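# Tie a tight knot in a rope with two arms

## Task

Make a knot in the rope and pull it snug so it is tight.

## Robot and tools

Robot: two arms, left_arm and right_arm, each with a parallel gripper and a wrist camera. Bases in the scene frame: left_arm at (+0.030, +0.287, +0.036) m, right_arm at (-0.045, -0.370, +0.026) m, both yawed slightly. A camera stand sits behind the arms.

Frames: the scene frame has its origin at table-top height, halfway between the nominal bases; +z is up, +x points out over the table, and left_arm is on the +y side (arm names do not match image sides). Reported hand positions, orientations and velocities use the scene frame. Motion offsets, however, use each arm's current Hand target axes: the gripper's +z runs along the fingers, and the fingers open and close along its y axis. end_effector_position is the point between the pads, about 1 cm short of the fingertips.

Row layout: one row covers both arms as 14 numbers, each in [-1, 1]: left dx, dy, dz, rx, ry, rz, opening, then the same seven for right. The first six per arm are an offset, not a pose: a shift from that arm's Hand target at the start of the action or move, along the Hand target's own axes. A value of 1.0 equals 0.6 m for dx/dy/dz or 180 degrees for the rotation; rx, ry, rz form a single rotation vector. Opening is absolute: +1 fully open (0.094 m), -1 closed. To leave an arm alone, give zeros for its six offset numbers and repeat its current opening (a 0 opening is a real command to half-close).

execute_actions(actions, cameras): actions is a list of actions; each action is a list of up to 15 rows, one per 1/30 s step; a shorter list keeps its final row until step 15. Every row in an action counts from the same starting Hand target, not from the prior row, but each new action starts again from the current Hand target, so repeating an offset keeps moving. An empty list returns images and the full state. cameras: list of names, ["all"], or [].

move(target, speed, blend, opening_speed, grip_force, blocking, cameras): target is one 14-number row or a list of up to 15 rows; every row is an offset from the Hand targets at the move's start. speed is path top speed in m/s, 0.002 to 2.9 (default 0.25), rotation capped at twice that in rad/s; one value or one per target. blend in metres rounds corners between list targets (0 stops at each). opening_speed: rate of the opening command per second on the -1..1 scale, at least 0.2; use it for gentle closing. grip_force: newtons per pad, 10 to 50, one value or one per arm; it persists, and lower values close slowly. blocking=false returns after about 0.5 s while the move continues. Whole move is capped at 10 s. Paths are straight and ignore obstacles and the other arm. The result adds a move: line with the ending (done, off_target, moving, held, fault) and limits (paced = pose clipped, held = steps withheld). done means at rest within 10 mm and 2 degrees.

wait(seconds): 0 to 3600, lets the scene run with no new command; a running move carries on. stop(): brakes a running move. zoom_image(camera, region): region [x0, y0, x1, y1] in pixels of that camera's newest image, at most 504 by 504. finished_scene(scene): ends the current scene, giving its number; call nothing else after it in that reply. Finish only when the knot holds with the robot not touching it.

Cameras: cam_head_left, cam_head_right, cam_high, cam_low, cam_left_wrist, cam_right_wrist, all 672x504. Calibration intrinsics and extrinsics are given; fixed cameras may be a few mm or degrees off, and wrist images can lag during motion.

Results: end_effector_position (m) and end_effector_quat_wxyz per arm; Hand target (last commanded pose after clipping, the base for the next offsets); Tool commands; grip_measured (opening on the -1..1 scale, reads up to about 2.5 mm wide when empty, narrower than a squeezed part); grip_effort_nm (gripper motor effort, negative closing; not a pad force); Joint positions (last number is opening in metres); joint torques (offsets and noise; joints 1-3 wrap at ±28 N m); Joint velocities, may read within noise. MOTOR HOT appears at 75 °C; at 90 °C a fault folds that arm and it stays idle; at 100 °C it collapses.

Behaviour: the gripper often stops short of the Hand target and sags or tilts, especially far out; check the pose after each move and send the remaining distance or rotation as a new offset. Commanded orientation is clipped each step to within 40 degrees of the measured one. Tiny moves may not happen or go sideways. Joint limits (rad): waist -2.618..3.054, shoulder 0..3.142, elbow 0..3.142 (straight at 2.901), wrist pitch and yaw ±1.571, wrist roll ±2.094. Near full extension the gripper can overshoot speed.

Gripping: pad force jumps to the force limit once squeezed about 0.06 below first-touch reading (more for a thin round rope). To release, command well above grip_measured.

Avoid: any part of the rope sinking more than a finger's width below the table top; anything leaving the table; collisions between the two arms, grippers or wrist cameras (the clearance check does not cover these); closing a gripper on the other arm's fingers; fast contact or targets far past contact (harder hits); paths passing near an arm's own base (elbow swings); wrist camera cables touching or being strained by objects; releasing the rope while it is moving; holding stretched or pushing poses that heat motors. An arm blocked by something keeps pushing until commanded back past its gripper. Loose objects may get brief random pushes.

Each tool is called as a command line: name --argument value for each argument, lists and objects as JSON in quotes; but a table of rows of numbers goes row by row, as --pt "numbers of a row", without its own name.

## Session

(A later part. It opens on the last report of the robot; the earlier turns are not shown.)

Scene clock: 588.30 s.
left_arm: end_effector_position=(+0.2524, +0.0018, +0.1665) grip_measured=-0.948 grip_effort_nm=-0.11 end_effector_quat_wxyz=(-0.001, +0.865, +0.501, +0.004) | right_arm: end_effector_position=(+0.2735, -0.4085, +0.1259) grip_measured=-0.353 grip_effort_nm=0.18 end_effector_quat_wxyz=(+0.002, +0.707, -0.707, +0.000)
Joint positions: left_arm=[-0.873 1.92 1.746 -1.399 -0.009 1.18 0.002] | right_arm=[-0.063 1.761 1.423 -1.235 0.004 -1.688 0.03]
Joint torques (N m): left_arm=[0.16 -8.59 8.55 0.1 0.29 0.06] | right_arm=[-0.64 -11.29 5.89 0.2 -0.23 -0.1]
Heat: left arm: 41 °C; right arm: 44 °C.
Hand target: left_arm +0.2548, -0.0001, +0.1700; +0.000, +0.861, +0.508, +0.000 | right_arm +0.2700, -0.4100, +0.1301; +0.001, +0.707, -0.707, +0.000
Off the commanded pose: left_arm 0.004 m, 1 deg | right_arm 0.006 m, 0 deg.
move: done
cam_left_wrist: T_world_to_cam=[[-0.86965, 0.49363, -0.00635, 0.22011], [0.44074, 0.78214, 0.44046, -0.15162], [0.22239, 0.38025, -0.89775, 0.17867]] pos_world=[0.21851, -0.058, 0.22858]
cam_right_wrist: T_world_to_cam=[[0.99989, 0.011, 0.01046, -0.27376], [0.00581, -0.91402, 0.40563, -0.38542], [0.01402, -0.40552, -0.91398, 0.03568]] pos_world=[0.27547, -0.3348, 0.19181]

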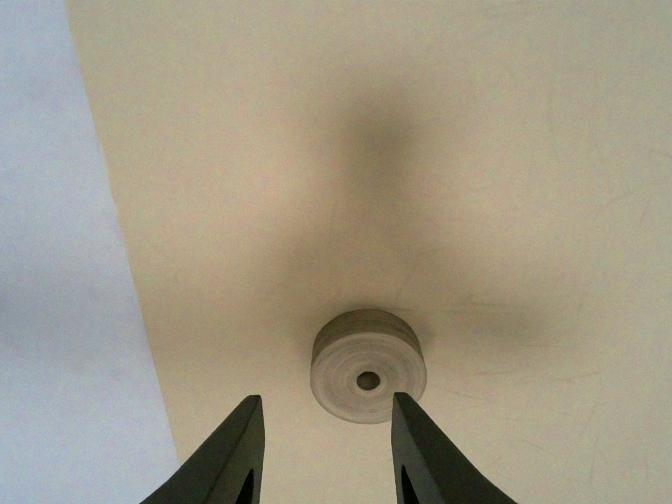

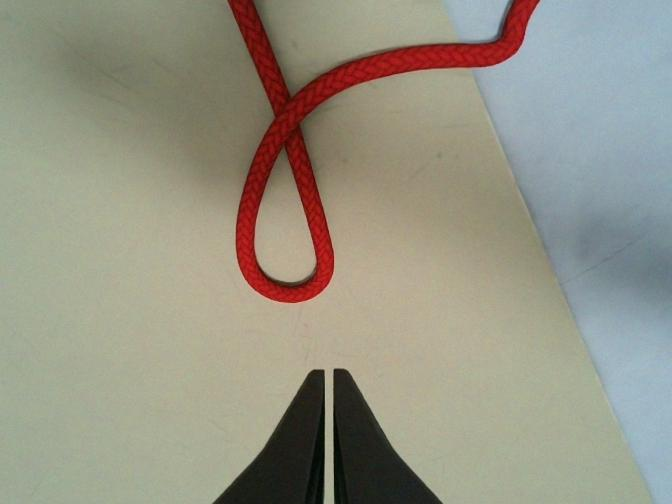

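move --target '[0.0374, 0.0465, 0.18, 0, 0, 0, -0.97, 0, 0, 0, 0, 0, 0, -0.35]' --speed 0.12 --cameras '["cam_left_wrist", "cam_right_wrist"]'

Scene clock: 621.40 s.
left_arm: end_effector_position=(+0.2874, +0.0077, +0.0668) grip_measured=-0.968 grip_effort_nm=-0.11 end_effector_quat_wxyz=(-0.004, +0.861, +0.509, +0.004) | right_arm: end_effector_position=(+0.2735, -0.4085, +0.1259) grip_measured=-0.353 grip_effort_nm=0.18 end_effector_quat_wxyz=(+0.002, +0.707, -0.707, +0.000)
Joint positions: left_arm=[-0.79 2.039 1.515 -1.053 -0.009 1.244 0.002] | right_arm=[-0.063 1.761 1.423 -1.235 0.004 -1.688 0.03]
Joint torques (N m): left_arm=[0.14 -9.29 5.39 0.37 0.27 0.24] | right_arm=[-0.59 -11.33 5.87 0.2 -0.23 -0.1]
Heat: left arm: 38 °C; right arm: 44 °C.
Hand target: left_arm +0.2901, +0.0060, +0.0620; +0.000, +0.862, +0.508, +0.000 | right_arm +0.2700, -0.4100, +0.1301; +0.001, +0.707, -0.707, +0.000
Off the commanded pose: left_arm 0.006 m, 1 deg | right_arm 0.006 m, 0 deg.
move: done
cam_left_wrist: T_world_to_cam=[[-0.87874, 0.4773, -0.00142, 0.24934], [0.42761, 0.78857, 0.44193, -0.1241], [0.21205, 0.38773, -0.89705, 0.08203]] pos_world=[0.25478, -0.05296, 0.12878]
cam_right_wrist: T_world_to_cam=[[0.99989, 0.011, 0.01046, -0.27376], [0.00581, -0.91402, 0.40563, -0.38542], [0.01402, -0.40552, -0.91398, 0.03568]] pos_world=[0.27547, -0.3348, 0.19181]

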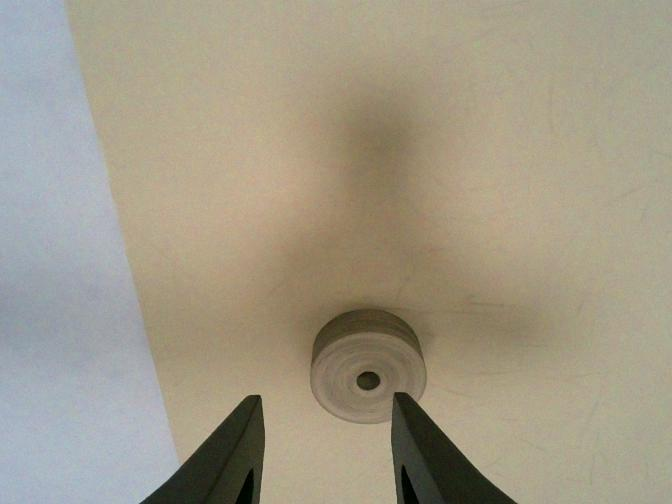

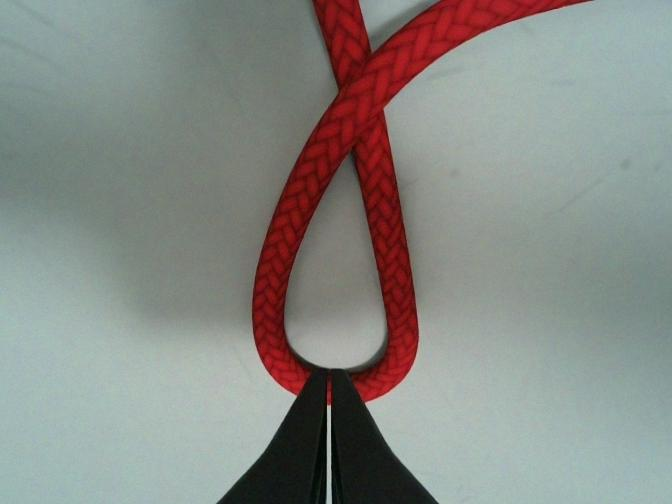

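move --pt "0 0 0.0933 0 0 0 -0.97 0 0 0 0 0 0 -0.35" --pt "0 0 0.0933 0 0 0 0.0 0 0 0 0 0 0 -0.35" --speed 0.08 --opening_speed 0.4 --cameras '["cam_left_wrist", "cam_right_wrist", "cam_high"]'

zoom_image --camera "cam_high" --region '[180, 140, 520, 300]'

Scene clock: 640.63 s.
left_arm: end_effector_position=(+0.2894, +0.0055, +0.0166) grip_measured=-0.003 grip_effort_nm=0.13 end_effector_quat_wxyz=(+0.001, +0.861, +0.509, +0.005) | right_arm: end_effector_position=(+0.2735, -0.4085, +0.1259) grip_measured=-0.353 grip_effort_nm=0.18 end_effector_quat_wxyz=(+0.002, +0.707, -0.707, +0.000)
Joint positions: left_arm=[-0.79 2.109 1.411 -0.867 -0.009 1.245 0.047] | right_arm=[-0.063 1.761 1.423 -1.235 0.004 -1.688 0.03]
Joint torques (N m): left_arm=[0.12 -8.5 4.37 0.49 0.26 0.22] | right_arm=[-0.59 -11.29 5.87 0.2 -0.22 -0.1]
Heat: left arm: 37 °C; right arm: 45 °C.
Hand target: left_arm +0.2901, +0.0061, +0.0059; +0.000, +0.862, +0.508, +0.000 | right_arm +0.2700, -0.4100, +0.1301; +0.001, +0.707, -0.707, +0.000
Off the commanded pose: left_arm 0.011 m, 1 deg | right_arm 0.006 m, 0 deg.
move: off_target (left_arm); target 2's new opening was sent with left_arm's hand 0.013 m and 2 deg from that target
cam_left_wrist: T_world_to_cam=[[-0.87831, 0.47795, -0.01152, 0.25215], [0.42506, 0.79169, 0.43881, -0.10022], [0.21885, 0.38051, -0.89851, 0.03551]] pos_world=[0.25629, -0.05468, 0.07879]
cam_right_wrist: T_world_to_cam=[[0.99989, 0.011, 0.01046, -0.27376], [0.00581, -0.91402, 0.40563, -0.38542], [0.01402, -0.40552, -0.91398, 0.03568]] pos_world=[0.27547, -0.3348, 0.19181]
Images, in order (width x height): cam_high 672x504, cam_left_wrist 672x504, cam_right_wrist 672x504.

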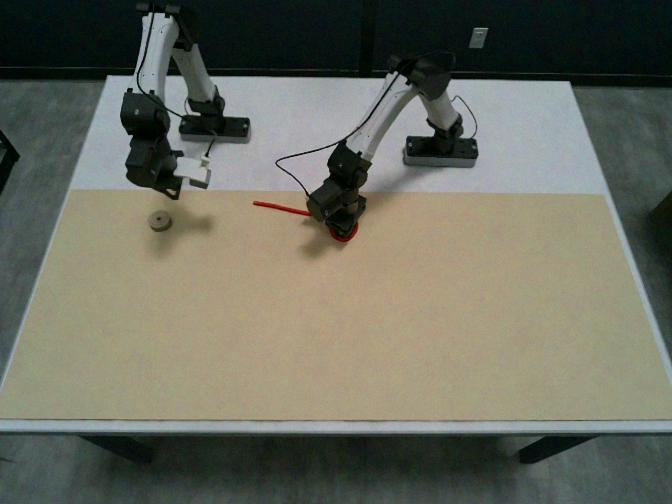

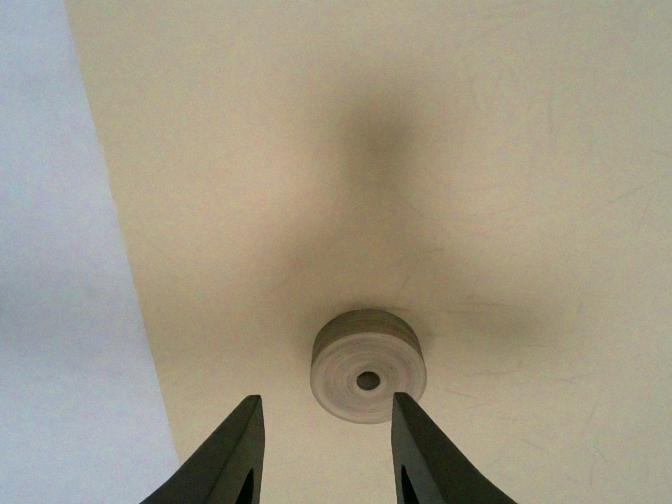

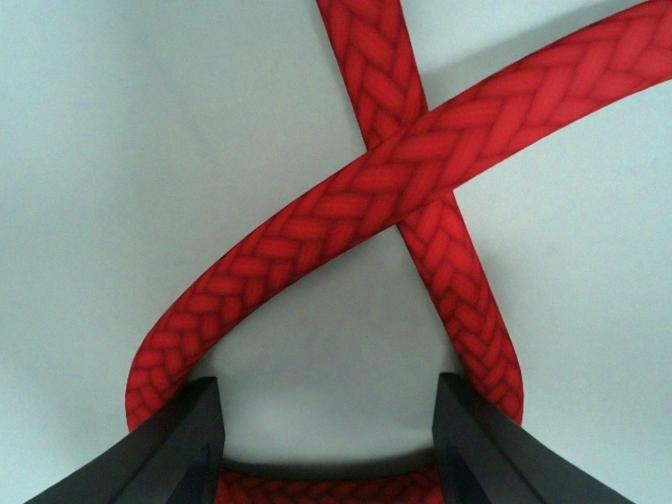

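Scaled by 1.482 from the camera's image (finer frame: 960x720).

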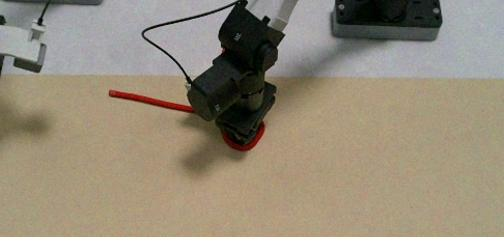

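move --pt "0 0 0 0 0 0 0.2 0 0 0 0 0 0 -0.35" --pt "0 0 0 0 0 0 -0.3 0 0 0 0 0 0 -0.35" --pt "0 0 -0.25 0 0 0 -0.3 0 0 0 0 0 0 -0.35" --speed 0.1 --opening_speed 0.5 --cameras '["cam_left_wrist", "cam_right_wrist", "cam_high"]'

zoom_image --camera "cam_high" --region '[180, 140, 520, 300]'

Scene clock: 663.00 s.
left_arm: end_effector_position=(+0.2873, +0.0078, +0.1393) grip_measured=-0.298 grip_effort_nm=-0.11 end_effector_quat_wxyz=(-0.020, +0.861, +0.509, +0.001) | right_arm: end_effector_position=(+0.2735, -0.4085, +0.1259) grip_measured=-0.353 grip_effort_nm=0.18 end_effector_quat_wxyz=(+0.002, +0.707, -0.707, +0.000)
Joint positions: left_arm=[-0.79 2.029 1.792 -1.372 -0.009 1.245 0.033] | right_arm=[-0.063 1.761 1.423 -1.235 0.004 -1.688 0.03]
Joint torques (N m): left_arm=[0.06 -13.08 8.53 0 0.25 0.2] | right_arm=[-0.59 -11.3 5.86 0.2 -0.23 -0.11]
Heat: left arm: 39 °C; right arm: 45 °C.
Hand target: left_arm +0.2900, +0.0060, +0.1560; +0.000, +0.862, +0.508, +0.000 | right_arm +0.2700, -0.4100, +0.1301; +0.001, +0.707, -0.707, +0.000
Off the commanded pose: left_arm 0.017 m, 2 deg | right_arm 0.006 m, 0 deg.
move: off_target (left_arm); target 2's new opening was sent with left_arm's hand 0.011 m and 1 deg from that target
cam_left_wrist: T_world_to_cam=[[-0.87807, 0.47765, 0.02889, 0.24496], [0.43789, 0.77769, 0.45106, -0.16035], [0.19298, 0.40872, -0.89202, 0.1517]] pos_world=[0.25603, -0.05431, 0.20057]
cam_right_wrist: T_world_to_cam=[[0.99989, 0.011, 0.01046, -0.27376], [0.00581, -0.91402, 0.40563, -0.38542], [0.01402, -0.40552, -0.91398, 0.03568]] pos_world=[0.27547, -0.3348, 0.19181]
Images, in order (width x height): cam_high 672x504, cam_left_wrist 672x504, cam_right_wrist 672x504.

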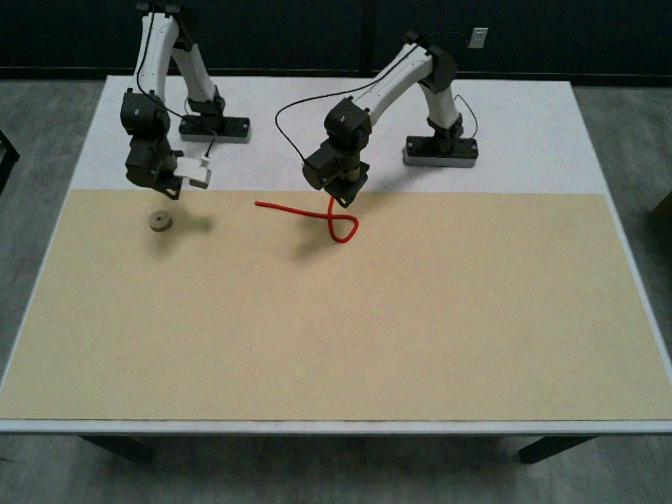

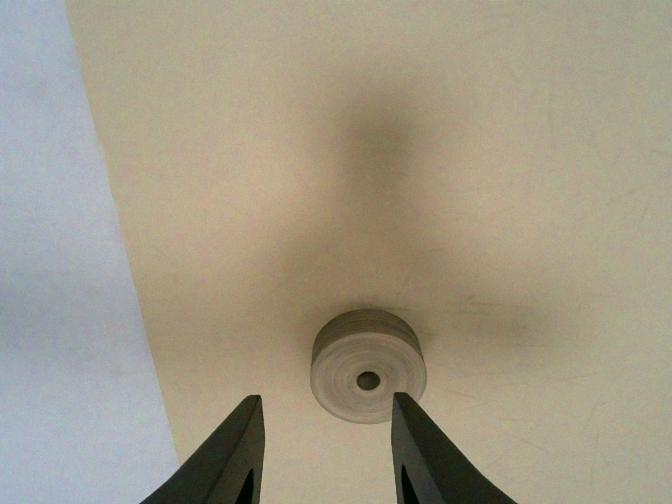

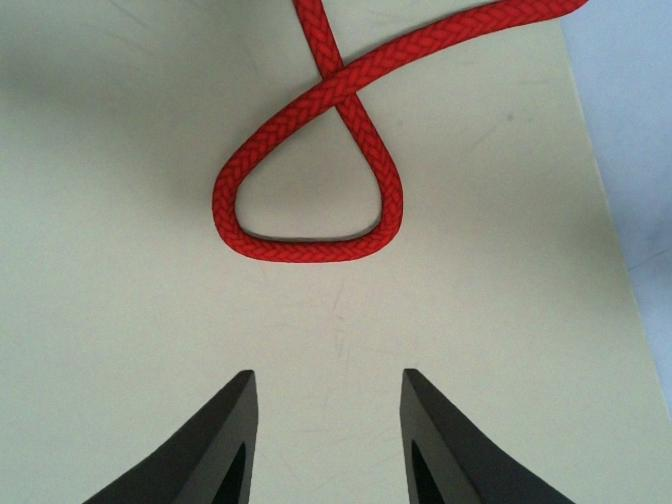

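Scaled by 1.482 from the camera's image (finer frame: 960x720).

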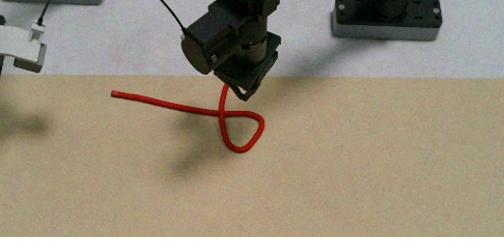

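move --target '[-0.0536, 0.0374, 0.15, 0, 0, -0.7167, -0.35, 0, 0, 0, 0, 0, 0, -0.35]' --speed 0.2 --cameras '["cam_left_wrist", "cam_right_wrist"]'

Scene clock: 843.37 s.
left_arm: end_effector_position=(+0.2959, -0.0277, +0.0713) grip_measured=-0.348 grip_effort_nm=-0.11 end_effector_quat_wxyz=(+0.002, -0.086, +0.996, +0.005) | right_arm: end_effector_position=(+0.2735, -0.4085, +0.1259) grip_measured=-0.353 grip_effort_nm=0.18 end_effector_quat_wxyz=(+0.002, +0.707, -0.707, +0.000)
Joint positions: left_arm=[-0.833 2.157 1.717 -1.136 -0.009 -1.044 0.031] | right_arm=[-0.063 1.761 1.423 -1.235 0.004 -1.688 0.03]
Joint torques (N m): left_arm=[-1.11 -10.44 5.41 0.39 0.18 -0.01] | right_arm=[-0.62 -11.3 5.87 0.2 -0.21 -0.1]
Heat: left arm: 49 °C; right arm: 46 °C.
Hand target: left_arm +0.2942, -0.0329, +0.0659; +0.000, -0.087, +0.996, +0.000 | right_arm +0.2700, -0.4100, +0.1301; +0.001, +0.707, -0.707, +0.000
Off the commanded pose: left_arm 0.008 m, 1 deg | right_arm 0.006 m, 0 deg.
move: done
cam_left_wrist: T_world_to_cam=[[0.17577, -0.98434, -0.0136, -0.07789], [-0.8889, -0.16464, 0.42749, 0.26241], [-0.42304, -0.06305, -0.90392, 0.27392]] pos_world=[0.36282, -0.0162, 0.13436]
cam_right_wrist: T_world_to_cam=[[0.99989, 0.011, 0.01046, -0.27376], [0.00581, -0.91402, 0.40563, -0.38542], [0.01402, -0.40552, -0.91398, 0.03568]] pos_world=[0.27547, -0.3348, 0.19181]

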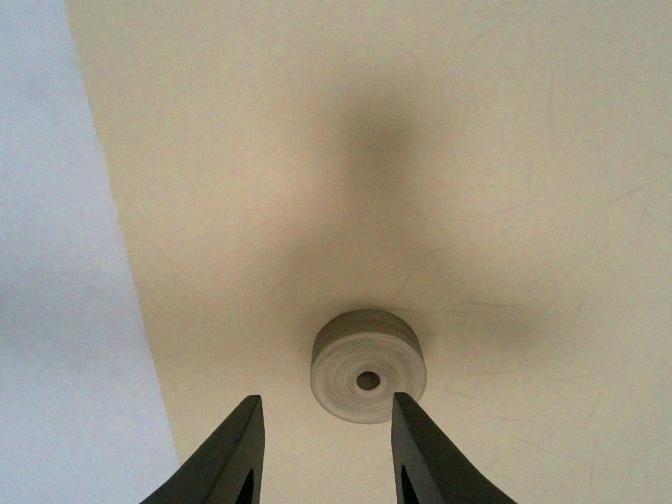

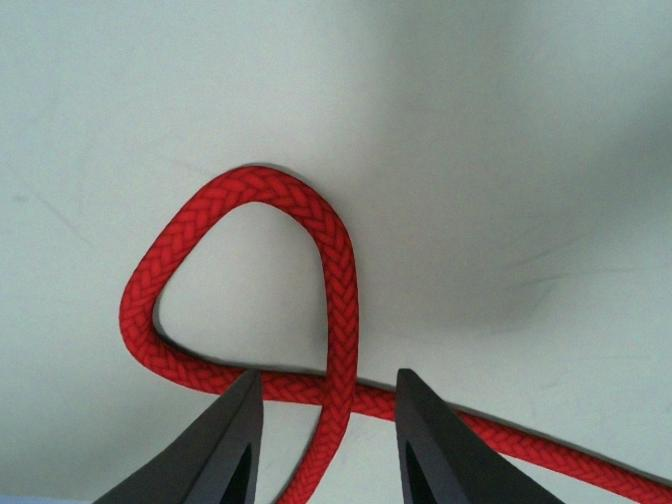

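move --pt "0 0 0.1 0 0 0 -0.35 0 0 0 0 0 0 -0.35" --pt "0 0 0.1 0 0 0 -0.95 0 0 0 0 0 0 -0.35" --pt "0 0 0.0432 0 0 0 -0.95 0 0 0 0 0 0 -0.35" --pt "0.0328 -0.0992 0.0432 0 0 0 -0.95 0 0 0 0 0 0 -0.35" --pt "0.0328 -0.0992 0.0932 0 0 0 -0.95 0 0 0 0 0 0 -0.35" --speed 0.08 --cameras '["cam_left_wrist", "cam_right_wrist", "cam_high", "cam_low"]'

zoom_image --camera "cam_high" --region '[180, 140, 520, 300]'

Scene clock: 883.20 s.
left_arm: end_effector_position=(+0.2852, -0.0896, +0.0198) grip_measured=-0.840 grip_effort_nm=-1.03 end_effector_quat_wxyz=(+0.000, -0.085, +0.996, +0.007) | right_arm: end_effector_position=(+0.2735, -0.4085, +0.1259) grip_measured=-0.353 grip_effort_nm=0.18 end_effector_quat_wxyz=(+0.002, +0.707, -0.707, +0.000)
Joint positions: left_arm=[-0.938 2.392 1.904 -1.095 -0.007 -1.146 0.008] | right_arm=[-0.063 1.761 1.423 -1.235 0.004 -1.688 0.03]
Joint torques (N m): left_arm=[-0.79 -11.44 4.88 0.54 0.15 0.02] | right_arm=[-0.61 -11.28 5.86 0.2 -0.23 -0.11]
Heat: left arm: 45 °C; right arm: 46 °C.
Hand target: left_arm +0.2851, -0.0949, +0.0101; +0.000, -0.087, +0.996, +0.000 | right_arm +0.2700, -0.4100, +0.1301; +0.001, +0.707, -0.707, +0.000
Off the commanded pose: left_arm 0.011 m, 1 deg | right_arm 0.006 m, 0 deg.
move: off_target (left_arm); target 2's new opening was sent with left_arm's hand 0.014 m and 1 deg from that target
cam_left_wrist: T_world_to_cam=[[0.17268, -0.98482, -0.01761, -0.13669], [-0.88756, -0.16333, 0.43077, 0.2644], [-0.42711, -0.05875, -0.90229, 0.22042]] pos_world=[0.35242, -0.07848, 0.08257]
cam_right_wrist: T_world_to_cam=[[0.99989, 0.011, 0.01046, -0.27376], [0.00581, -0.91402, 0.40563, -0.38542], [0.01402, -0.40552, -0.91398, 0.03568]] pos_world=[0.27547, -0.3348, 0.19181]
Images, in order (width x height): cam_high 672x504, cam_low 672x504, cam_left_wrist 672x504, cam_right_wrist 672x504.

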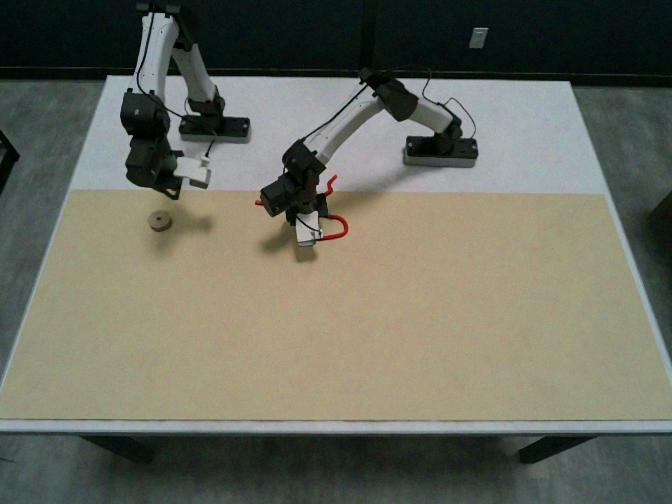

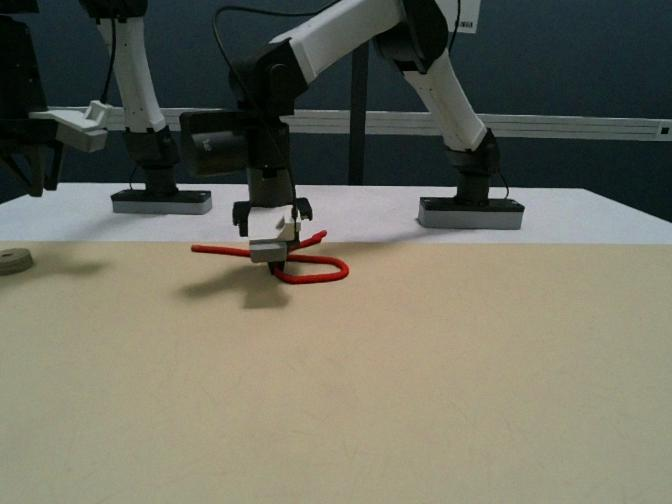

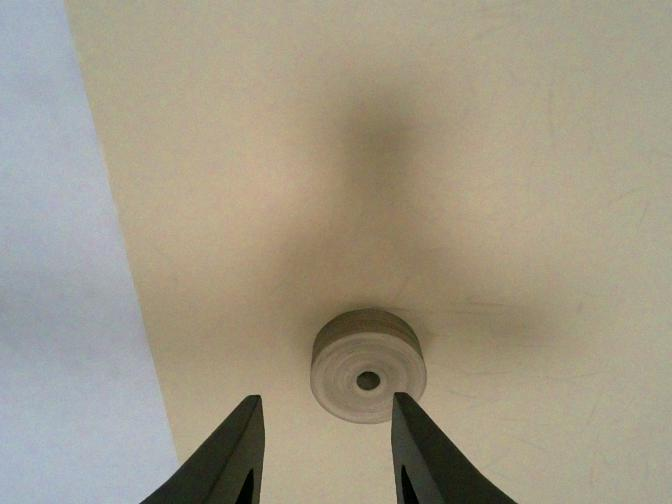

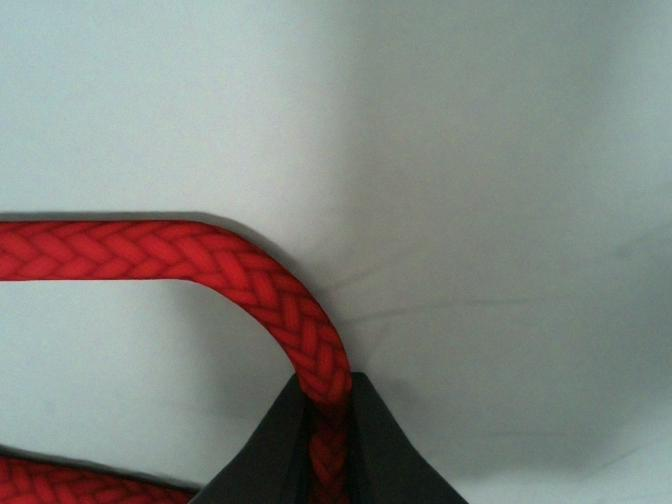

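Scaled by 1.482 from the camera's image (finer frame: 960x720).

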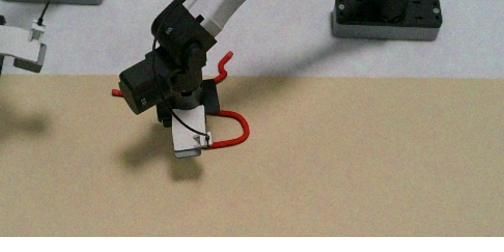

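move --pt "0 0 0 0 0 0 -0.4 0 0 0 0 0 0 -0.35" --pt "0 0 -0.28 0 0 0 -0.4 0 0 0 0 0 0 -0.35" --speed 0.1 --cameras '["cam_left_wrist", "cam_right_wrist", "cam_high"]'

zoom_image --camera "cam_high" --region '[180, 140, 520, 300]'

Scene clock: 892.93 s.
left_arm: end_effector_position=(+0.2871, -0.0924, +0.1538) grip_measured=-0.402 grip_effort_nm=0.11 end_effector_quat_wxyz=(+0.013, -0.085, +0.996, -0.015) | right_arm: end_effector_position=(+0.2735, -0.4085, +0.1259) grip_measured=-0.353 grip_effort_nm=0.18 end_effector_quat_wxyz=(+0.002, +0.707, -0.707, +0.000)
Joint positions: left_arm=[-0.938 2.342 2.354 -1.543 -0.007 -1.146 0.028] | right_arm=[-0.063 1.761 1.423 -1.235 0.004 -1.688 0.03]
Joint torques (N m): left_arm=[-0.77 -16.68 8.14 0.17 0.13 0.03] | right_arm=[-0.64 -11.29 5.89 0.2 -0.23 -0.1]
Heat: left arm: 45 °C; right arm: 46 °C.
Hand target: left_arm +0.2850, -0.0950, +0.1780; +0.000, -0.087, +0.996, +0.000 | right_arm +0.2700, -0.4100, +0.1301; +0.001, +0.707, -0.707, +0.000
Off the commanded pose: left_arm 0.025 m, 2 deg | right_arm 0.006 m, 0 deg.
joint sent to its limit (left arm) — joint 4 (wrist pitch), lower limit. The joint targets are off in orientation, not in position.
move: off_target (left_arm)
cam_left_wrist: T_world_to_cam=[[0.1729, -0.98451, 0.02903, -0.14463], [-0.89955, -0.14583, 0.41177, 0.21585], [-0.40115, -0.09731, -0.91083, 0.3323]] pos_world=[0.35248, -0.07858, 0.21798]
cam_right_wrist: T_world_to_cam=[[0.99989, 0.011, 0.01046, -0.27376], [0.00581, -0.91402, 0.40563, -0.38542], [0.01402, -0.40552, -0.91398, 0.03568]] pos_world=[0.27547, -0.3348, 0.19181]
Images, in order (width x height): cam_high 672x504, cam_left_wrist 672x504, cam_right_wrist 672x504.

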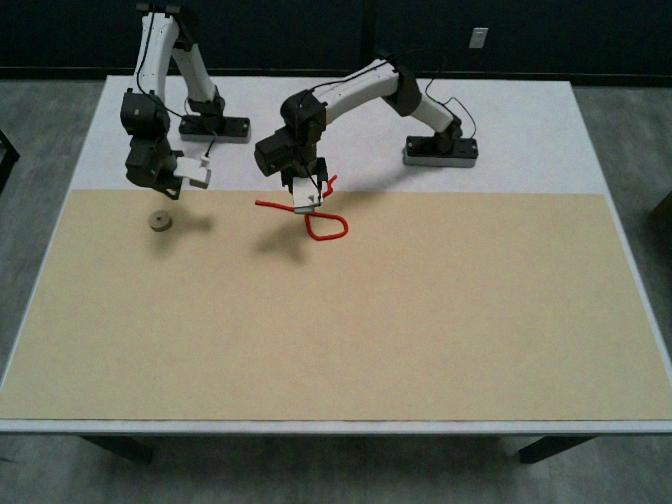

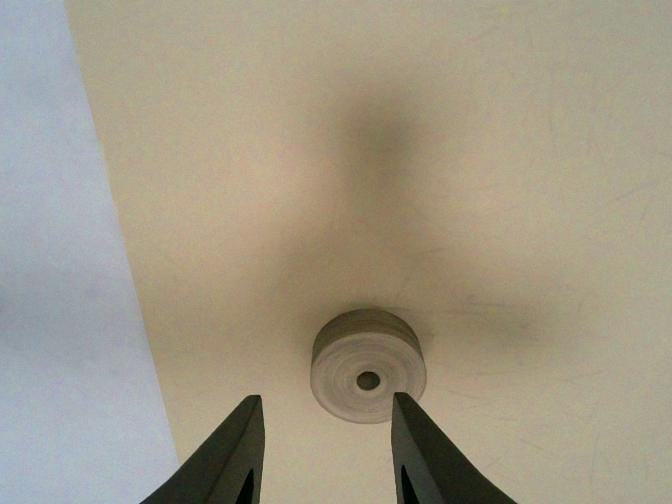

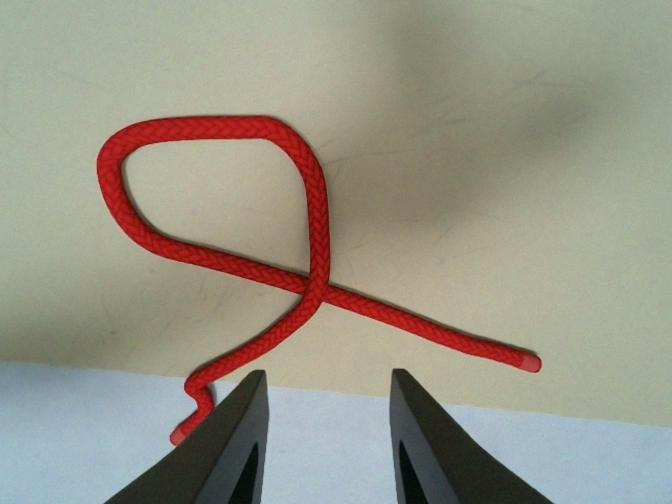

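Scaled by 1.482 from the camera's image (finer frame: 960x720).

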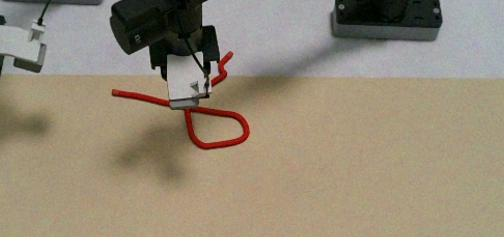

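move --target '[0.2482, 0.1573, 0.1633, 0, 0, 0.2333, -0.35, 0, 0, 0, 0, 0, 0, -0.35]' --speed 0.15 --cameras '["cam_left_wrist", "cam_right_wrist"]'

Scene clock: 1071.00 s.
left_arm: end_effector_position=(+0.1231, -0.0213, +0.0715) grip_measured=-0.352 grip_effort_nm=0.11 end_effector_quat_wxyz=(-0.010, +0.269, +0.963, +0.023) | right_arm: end_effector_position=(+0.2735, -0.4085, +0.1259) grip_measured=-0.353 grip_effort_nm=0.18 end_effector_quat_wxyz=(+0.002, +0.707, -0.707, +0.000)
Joint positions: left_arm=[-1.241 1.862 1.285 -1.043 -0.007 -0.736 0.03] | right_arm=[-0.063 1.761 1.423 -1.235 0.004 -1.688 0.03]
Joint torques (N m): left_arm=[-0.9 -11.95 5.2 0.37 0.17 0.22] | right_arm=[-0.61 -11.29 5.86 0.2 -0.23 -0.1]
Heat: left arm: 63 °C; right arm: 47 °C.
Hand target: left_arm +0.1220, -0.0280, +0.0800; +0.000, +0.275, +0.961, +0.000 | right_arm +0.2700, -0.4100, +0.1301; +0.001, +0.707, -0.707, +0.000
Off the commanded pose: left_arm 0.011 m, 3 deg | right_arm 0.006 m, 0 deg.
move: off_target (left_arm)
cam_left_wrist: T_world_to_cam=[[-0.51392, -0.85679, -0.04235, 0.0485], [-0.77123, 0.43986, 0.46014, 0.10578], [-0.37562, 0.26914, -0.88683, 0.20138]] pos_world=[0.18215, -0.05918, 0.13197]
cam_right_wrist: T_world_to_cam=[[0.99989, 0.011, 0.01046, -0.27376], [0.00581, -0.91402, 0.40563, -0.38542], [0.01402, -0.40552, -0.91398, 0.03568]] pos_world=[0.27547, -0.3348, 0.19181]

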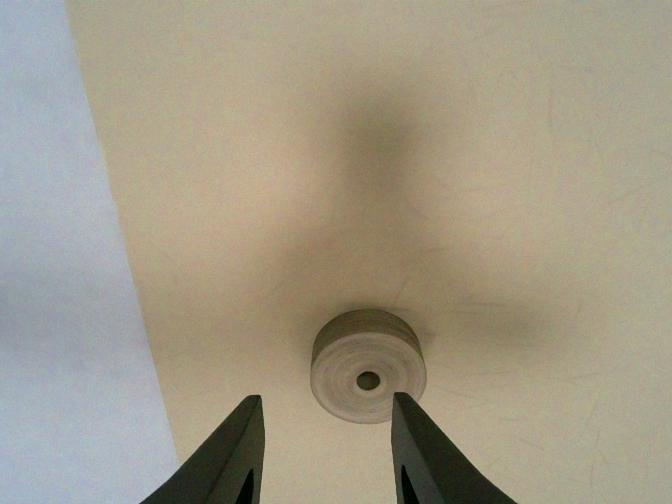

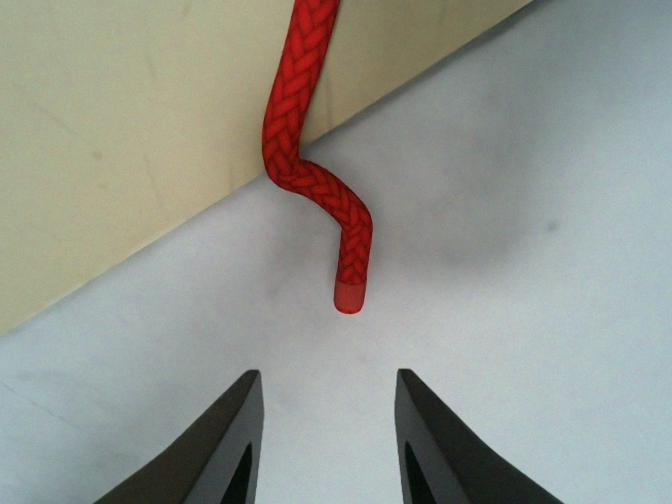

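move --pt "-0.004 -0.0033 0.1267 0 0 0 -0.35 0 0 0 0 0 0 -0.35" --pt "-0.004 -0.0033 0.1267 0 0 0 -0.95 0 0 0 0 0 0 -0.35" --pt "-0.004 -0.0033 0.075 0 0 0 -0.95 0 0 0 0 0 0 -0.35" --pt "0.0329 -0.1424 0.08 0 0 -0.1778 -0.95 0 0 0 0 0 0 -0.35" --speed 0.1 --cameras '["cam_left_wrist", "cam_right_wrist", "cam_high"]'

zoom_image --camera "cam_high" --region '[180, 120, 520, 300]'

Scene clock: 1126.27 s.
left_arm: end_effector_position=(+0.0619, -0.0858, +0.0298) grip_measured=-0.852 grip_effort_nm=-1.03 end_effector_quat_wxyz=(-0.001, +0.001, +1.000, -0.001) | right_arm: end_effector_position=(+0.2735, -0.4085, +0.1259) grip_measured=-0.353 grip_effort_nm=0.18 end_effector_quat_wxyz=(+0.002, +0.707, -0.707, +0.000)
Joint positions: left_arm=[-1.445 2.06 1.391 -0.901 0.002 -1.48 0.007] | right_arm=[-0.063 1.761 1.423 -1.235 0.004 -1.688 0.03]
Joint torques (N m): left_arm=[-0.99 -9.22 7.98 0.11 0.07 -0.03] | right_arm=[-0.58 -11.28 5.86 0.21 -0.23 -0.1]
Heat: left arm: 58 °C; right arm: 47 °C.
Hand target: left_arm +0.0600, -0.0900, +0.0319; +0.000, +0.000, +1.000, +0.000 | right_arm +0.2700, -0.4100, +0.1301; +0.001, +0.707, -0.707, +0.000
Off the commanded pose: left_arm 0.005 m, 0 deg | right_arm 0.006 m, 0 deg.
move: done; target 2's new opening was sent with left_arm's hand 0.013 m and 2 deg from that target
cam_left_wrist: T_world_to_cam=[[0.0016, -0.99999, -0.00303, -0.08538], [-0.90083, -0.00276, 0.43417, 0.07698], [-0.43418, 0.00204, -0.90082, 0.14003]] pos_world=[0.13028, -0.08545, 0.09247]
cam_right_wrist: T_world_to_cam=[[0.99989, 0.011, 0.01046, -0.27376], [0.00581, -0.91402, 0.40563, -0.38542], [0.01402, -0.40552, -0.91398, 0.03568]] pos_world=[0.27547, -0.3348, 0.19181]
Images, in order (width x height): cam_high 672x504, cam_left_wrist 672x504, cam_right_wrist 672x504.

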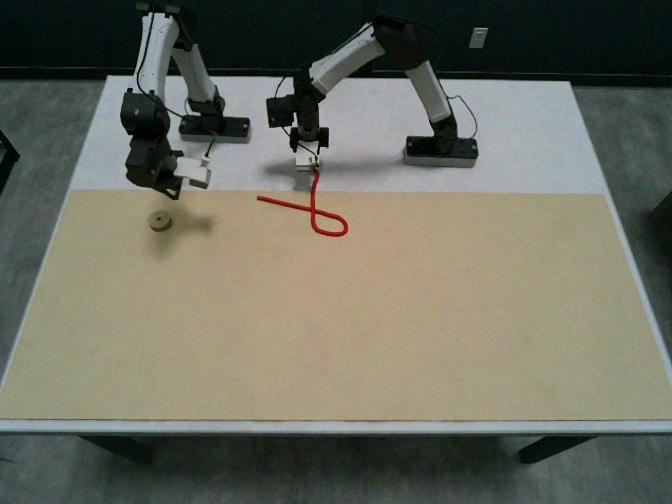

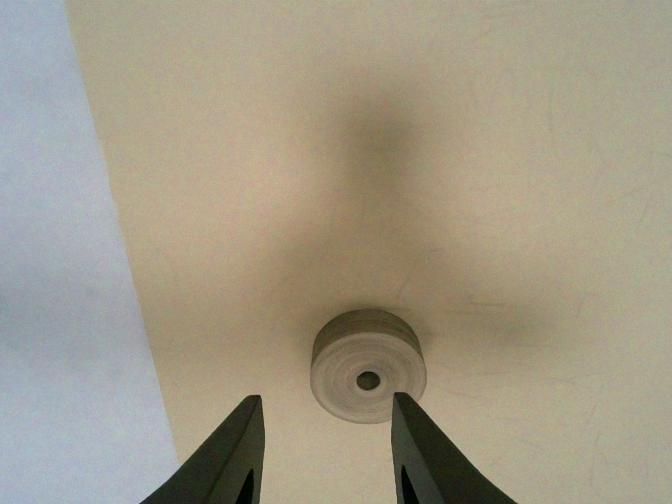

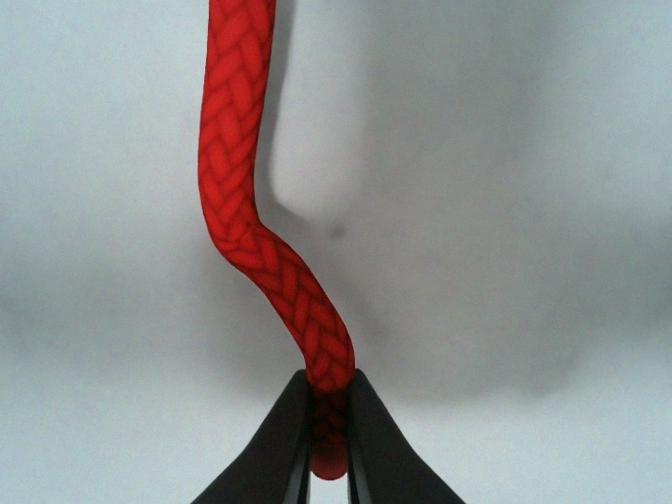

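Scaled by 1.482 from the camera's image (finer frame: 960x720).

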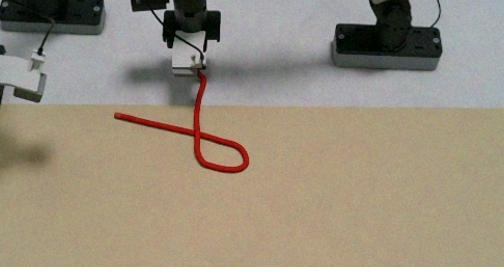

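move --pt "0.0417 -0.0833 0 0 0 -0.0944 -0.95 0 0 0 0 0 0 -0.35" --pt "0.0417 -0.0833 0.043 0 0 -0.0944 -0.95 0 0 0 0 0 0 -0.35" --pt "0.0417 -0.0833 0.043 0 0 -0.0944 -0.35 0 0 0 0 0 0 -0.35" --pt "-0.1 -0.06 -0.16 0 0 -0.0944 -0.35 0 0 0 0 0 0 -0.35" --speed 0.1 --cameras '["cam_left_wrist", "cam_right_wrist", "cam_high"]'

zoom_image --camera "cam_high" --region '[180, 120, 520, 300]'

Scene clock: 1171.30 s.
left_arm: end_effector_position=(+0.1163, -0.1230, +0.1090) grip_measured=-0.352 grip_effort_nm=0.12 end_effector_quat_wxyz=(-0.003, -0.149, +0.989, +0.019) | right_arm: end_effector_position=(+0.2735, -0.4085, +0.1259) grip_measured=-0.353 grip_effort_nm=0.18 end_effector_quat_wxyz=(+0.002, +0.707, -0.707, +0.000)
Joint positions: left_arm=[-1.322 2.204 1.942 -1.348 0.004 -1.661 0.03] | right_arm=[-0.063 1.761 1.423 -1.235 0.004 -1.688 0.03]
Joint torques (N m): left_arm=[-0.02 -14.79 8.39 0.02 0.03 0.22] | right_arm=[-0.61 -11.29 5.86 0.2 -0.23 -0.1]
Heat: left arm: 51 °C; right arm: 47 °C.
Hand target: left_arm +0.1200, -0.1261, +0.1280; +0.000, -0.148, +0.989, +0.000 | right_arm +0.2700, -0.4100, +0.1301; +0.001, +0.707, -0.707, +0.000
Off the commanded pose: left_arm 0.019 m, 2 deg | right_arm 0.006 m, 0 deg.
move: off_target (left_arm)
cam_left_wrist: T_world_to_cam=[[0.29953, -0.9531, -0.04345, -0.14687], [-0.85461, -0.28827, 0.4319, 0.0512], [-0.42416, -0.09224, -0.90088, 0.22223]] pos_world=[0.18201, -0.10472, 0.17171]
cam_right_wrist: T_world_to_cam=[[0.99989, 0.011, 0.01046, -0.27376], [0.00581, -0.91402, 0.40563, -0.38542], [0.01402, -0.40552, -0.91398, 0.03568]] pos_world=[0.27547, -0.3348, 0.19181]
Images, in order (width x height): cam_high 672x504, cam_left_wrist 672x504, cam_right_wrist 672x504.

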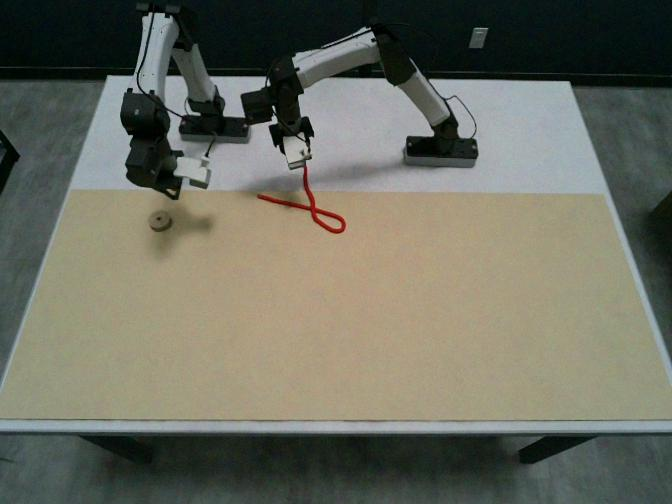

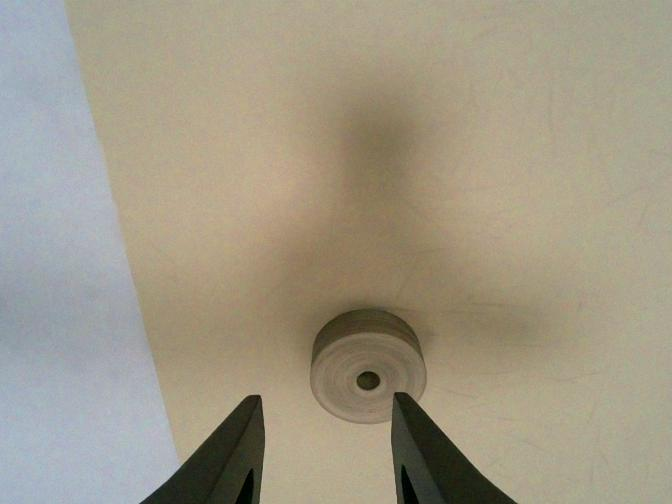

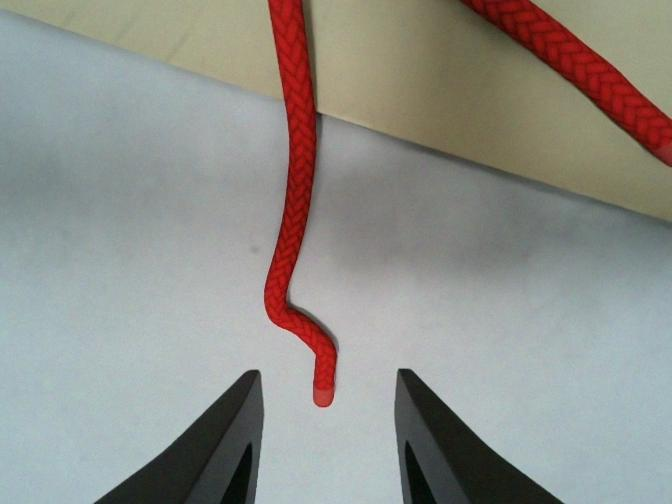

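Scaled by 1.482 from the camera's image (finer frame: 960x720).

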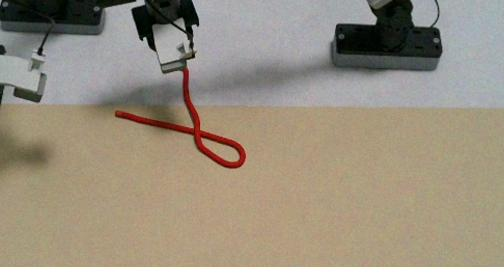

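move --target '[0.0432, 0.0525, 0.1133, 0, 0, 0.0556, -0.35, 0, 0, 0, 0, 0, 0, -0.35]' --speed 0.12 --cameras '["cam_left_wrist", "cam_right_wrist"]'

Scene clock: 1256.17 s.
left_arm: end_effector_position=(+0.0866, -0.0963, +0.0471) grip_measured=-0.352 grip_effort_nm=0.11 end_effector_quat_wxyz=(-0.004, -0.068, +0.997, +0.026) | right_arm: end_effector_position=(+0.2735, -0.4085, +0.1259) grip_measured=-0.353 grip_effort_nm=0.18 end_effector_quat_wxyz=(+0.002, +0.707, -0.707, +0.000)
Joint positions: left_arm=[-1.383 2.132 1.576 -1.068 0.004 -1.558 0.03] | right_arm=[-0.063 1.761 1.423 -1.235 0.004 -1.688 0.03]
Joint torques (N m): left_arm=[-0.88 -14.9 5.19 0.3 0.04 0.18] | right_arm=[-0.61 -11.3 5.87 0.2 -0.22 -0.1]
Heat: left arm: 66 °C; right arm: 47 °C.
Hand target: left_arm +0.0860, -0.1034, +0.0600; +0.000, -0.061, +0.998, +0.000 | right_arm +0.2700, -0.4100, +0.1301; +0.001, +0.707, -0.707, +0.000
Off the commanded pose: left_arm 0.015 m, 3 deg | right_arm 0.006 m, 0 deg.
move: off_target (left_arm)
cam_left_wrist: T_world_to_cam=[[0.1405, -0.98842, -0.05737, -0.10417], [-0.88746, -0.15142, 0.4353, 0.07617], [-0.43895, -0.01024, -0.89846, 0.16536]] pos_world=[0.15482, -0.08973, 0.10944]
cam_right_wrist: T_world_to_cam=[[0.99989, 0.011, 0.01046, -0.27376], [0.00581, -0.91402, 0.40563, -0.38542], [0.01402, -0.40552, -0.91398, 0.03568]] pos_world=[0.27547, -0.3348, 0.19181]

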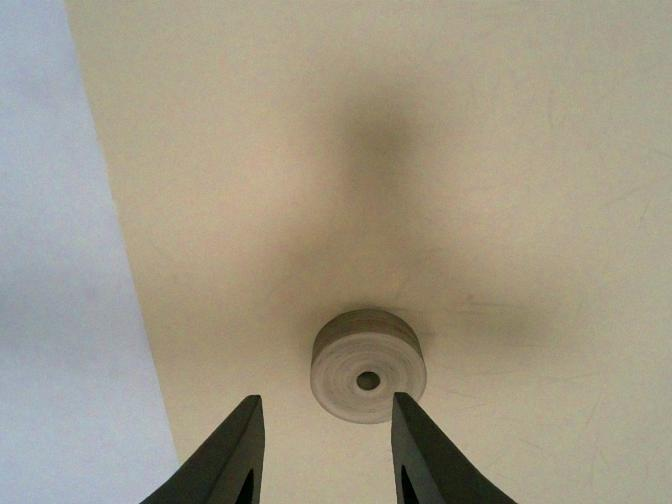

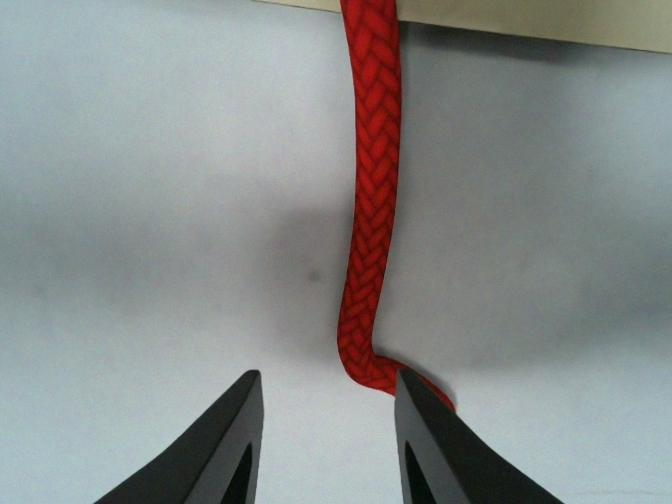

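move --pt "-0.001 -0.0068 0.095 0 0 0 -0.35 0 0 0 0 0 0 -0.35" --pt "-0.001 -0.0068 0.095 0 0 0 -0.95 0 0 0 0 0 0 -0.35" --pt "-0.001 -0.0068 0.03 0 0 0 -0.95 0 0 0 0 0 0 -0.35" --speed 0.1 --cameras '["cam_left_wrist", "cam_right_wrist"]'

Scene clock: 1295.97 s.
left_arm: end_effector_position=(+0.0868, -0.0980, +0.0220) grip_measured=-0.851 grip_effort_nm=-1.03 end_effector_quat_wxyz=(-0.004, -0.067, +0.997, +0.023) | right_arm: end_effector_position=(+0.2735, -0.4085, +0.1259) grip_measured=-0.353 grip_effort_nm=0.18 end_effector_quat_wxyz=(+0.002, +0.707, -0.707, +0.000)
Joint positions: left_arm=[-1.383 2.166 1.524 -0.975 0.004 -1.555 0.007] | right_arm=[-0.063 1.761 1.423 -1.235 0.004 -1.688 0.03]
Joint torques (N m): left_arm=[-0.88 -14.76 7.97 -0.03 0.05 0.18] | right_arm=[-0.61 -11.29 5.89 0.2 -0.23 -0.11]
Heat: left arm: 63 °C; right arm: 47 °C.
Hand target: left_arm +0.0871, -0.1074, +0.0419; +0.000, -0.061, +0.998, +0.000 | right_arm +0.2700, -0.4100, +0.1301; +0.001, +0.707, -0.707, +0.000
Off the commanded pose: left_arm 0.022 m, 3 deg | right_arm 0.006 m, 0 deg.
move: off_target (left_arm); target 2's new opening was sent with left_arm's hand 0.013 m and 1 deg from that target
cam_left_wrist: T_world_to_cam=[[0.13749, -0.98926, -0.04968, -0.10739], [-0.88836, -0.14533, 0.43554, 0.08773], [-0.43808, -0.01575, -0.8988, 0.14227]] pos_world=[0.15503, -0.09124, 0.08433]
cam_right_wrist: T_world_to_cam=[[0.99989, 0.011, 0.01046, -0.27376], [0.00581, -0.91402, 0.40563, -0.38542], [0.01402, -0.40552, -0.91398, 0.03568]] pos_world=[0.27547, -0.3348, 0.19181]

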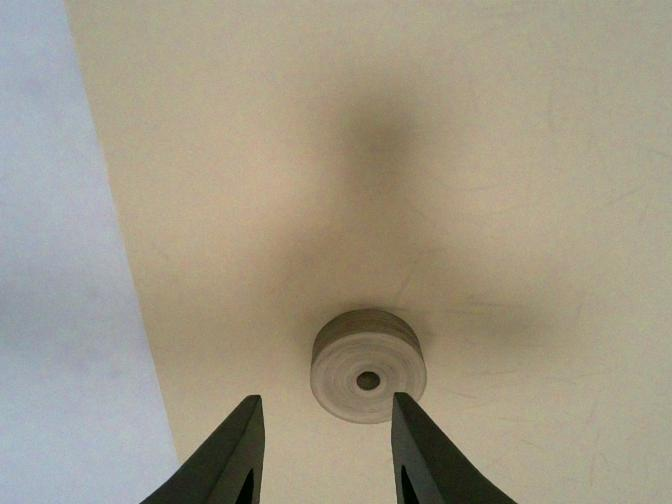

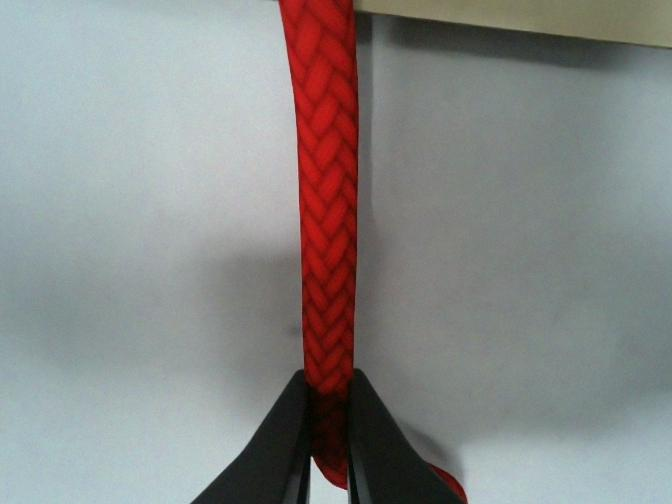

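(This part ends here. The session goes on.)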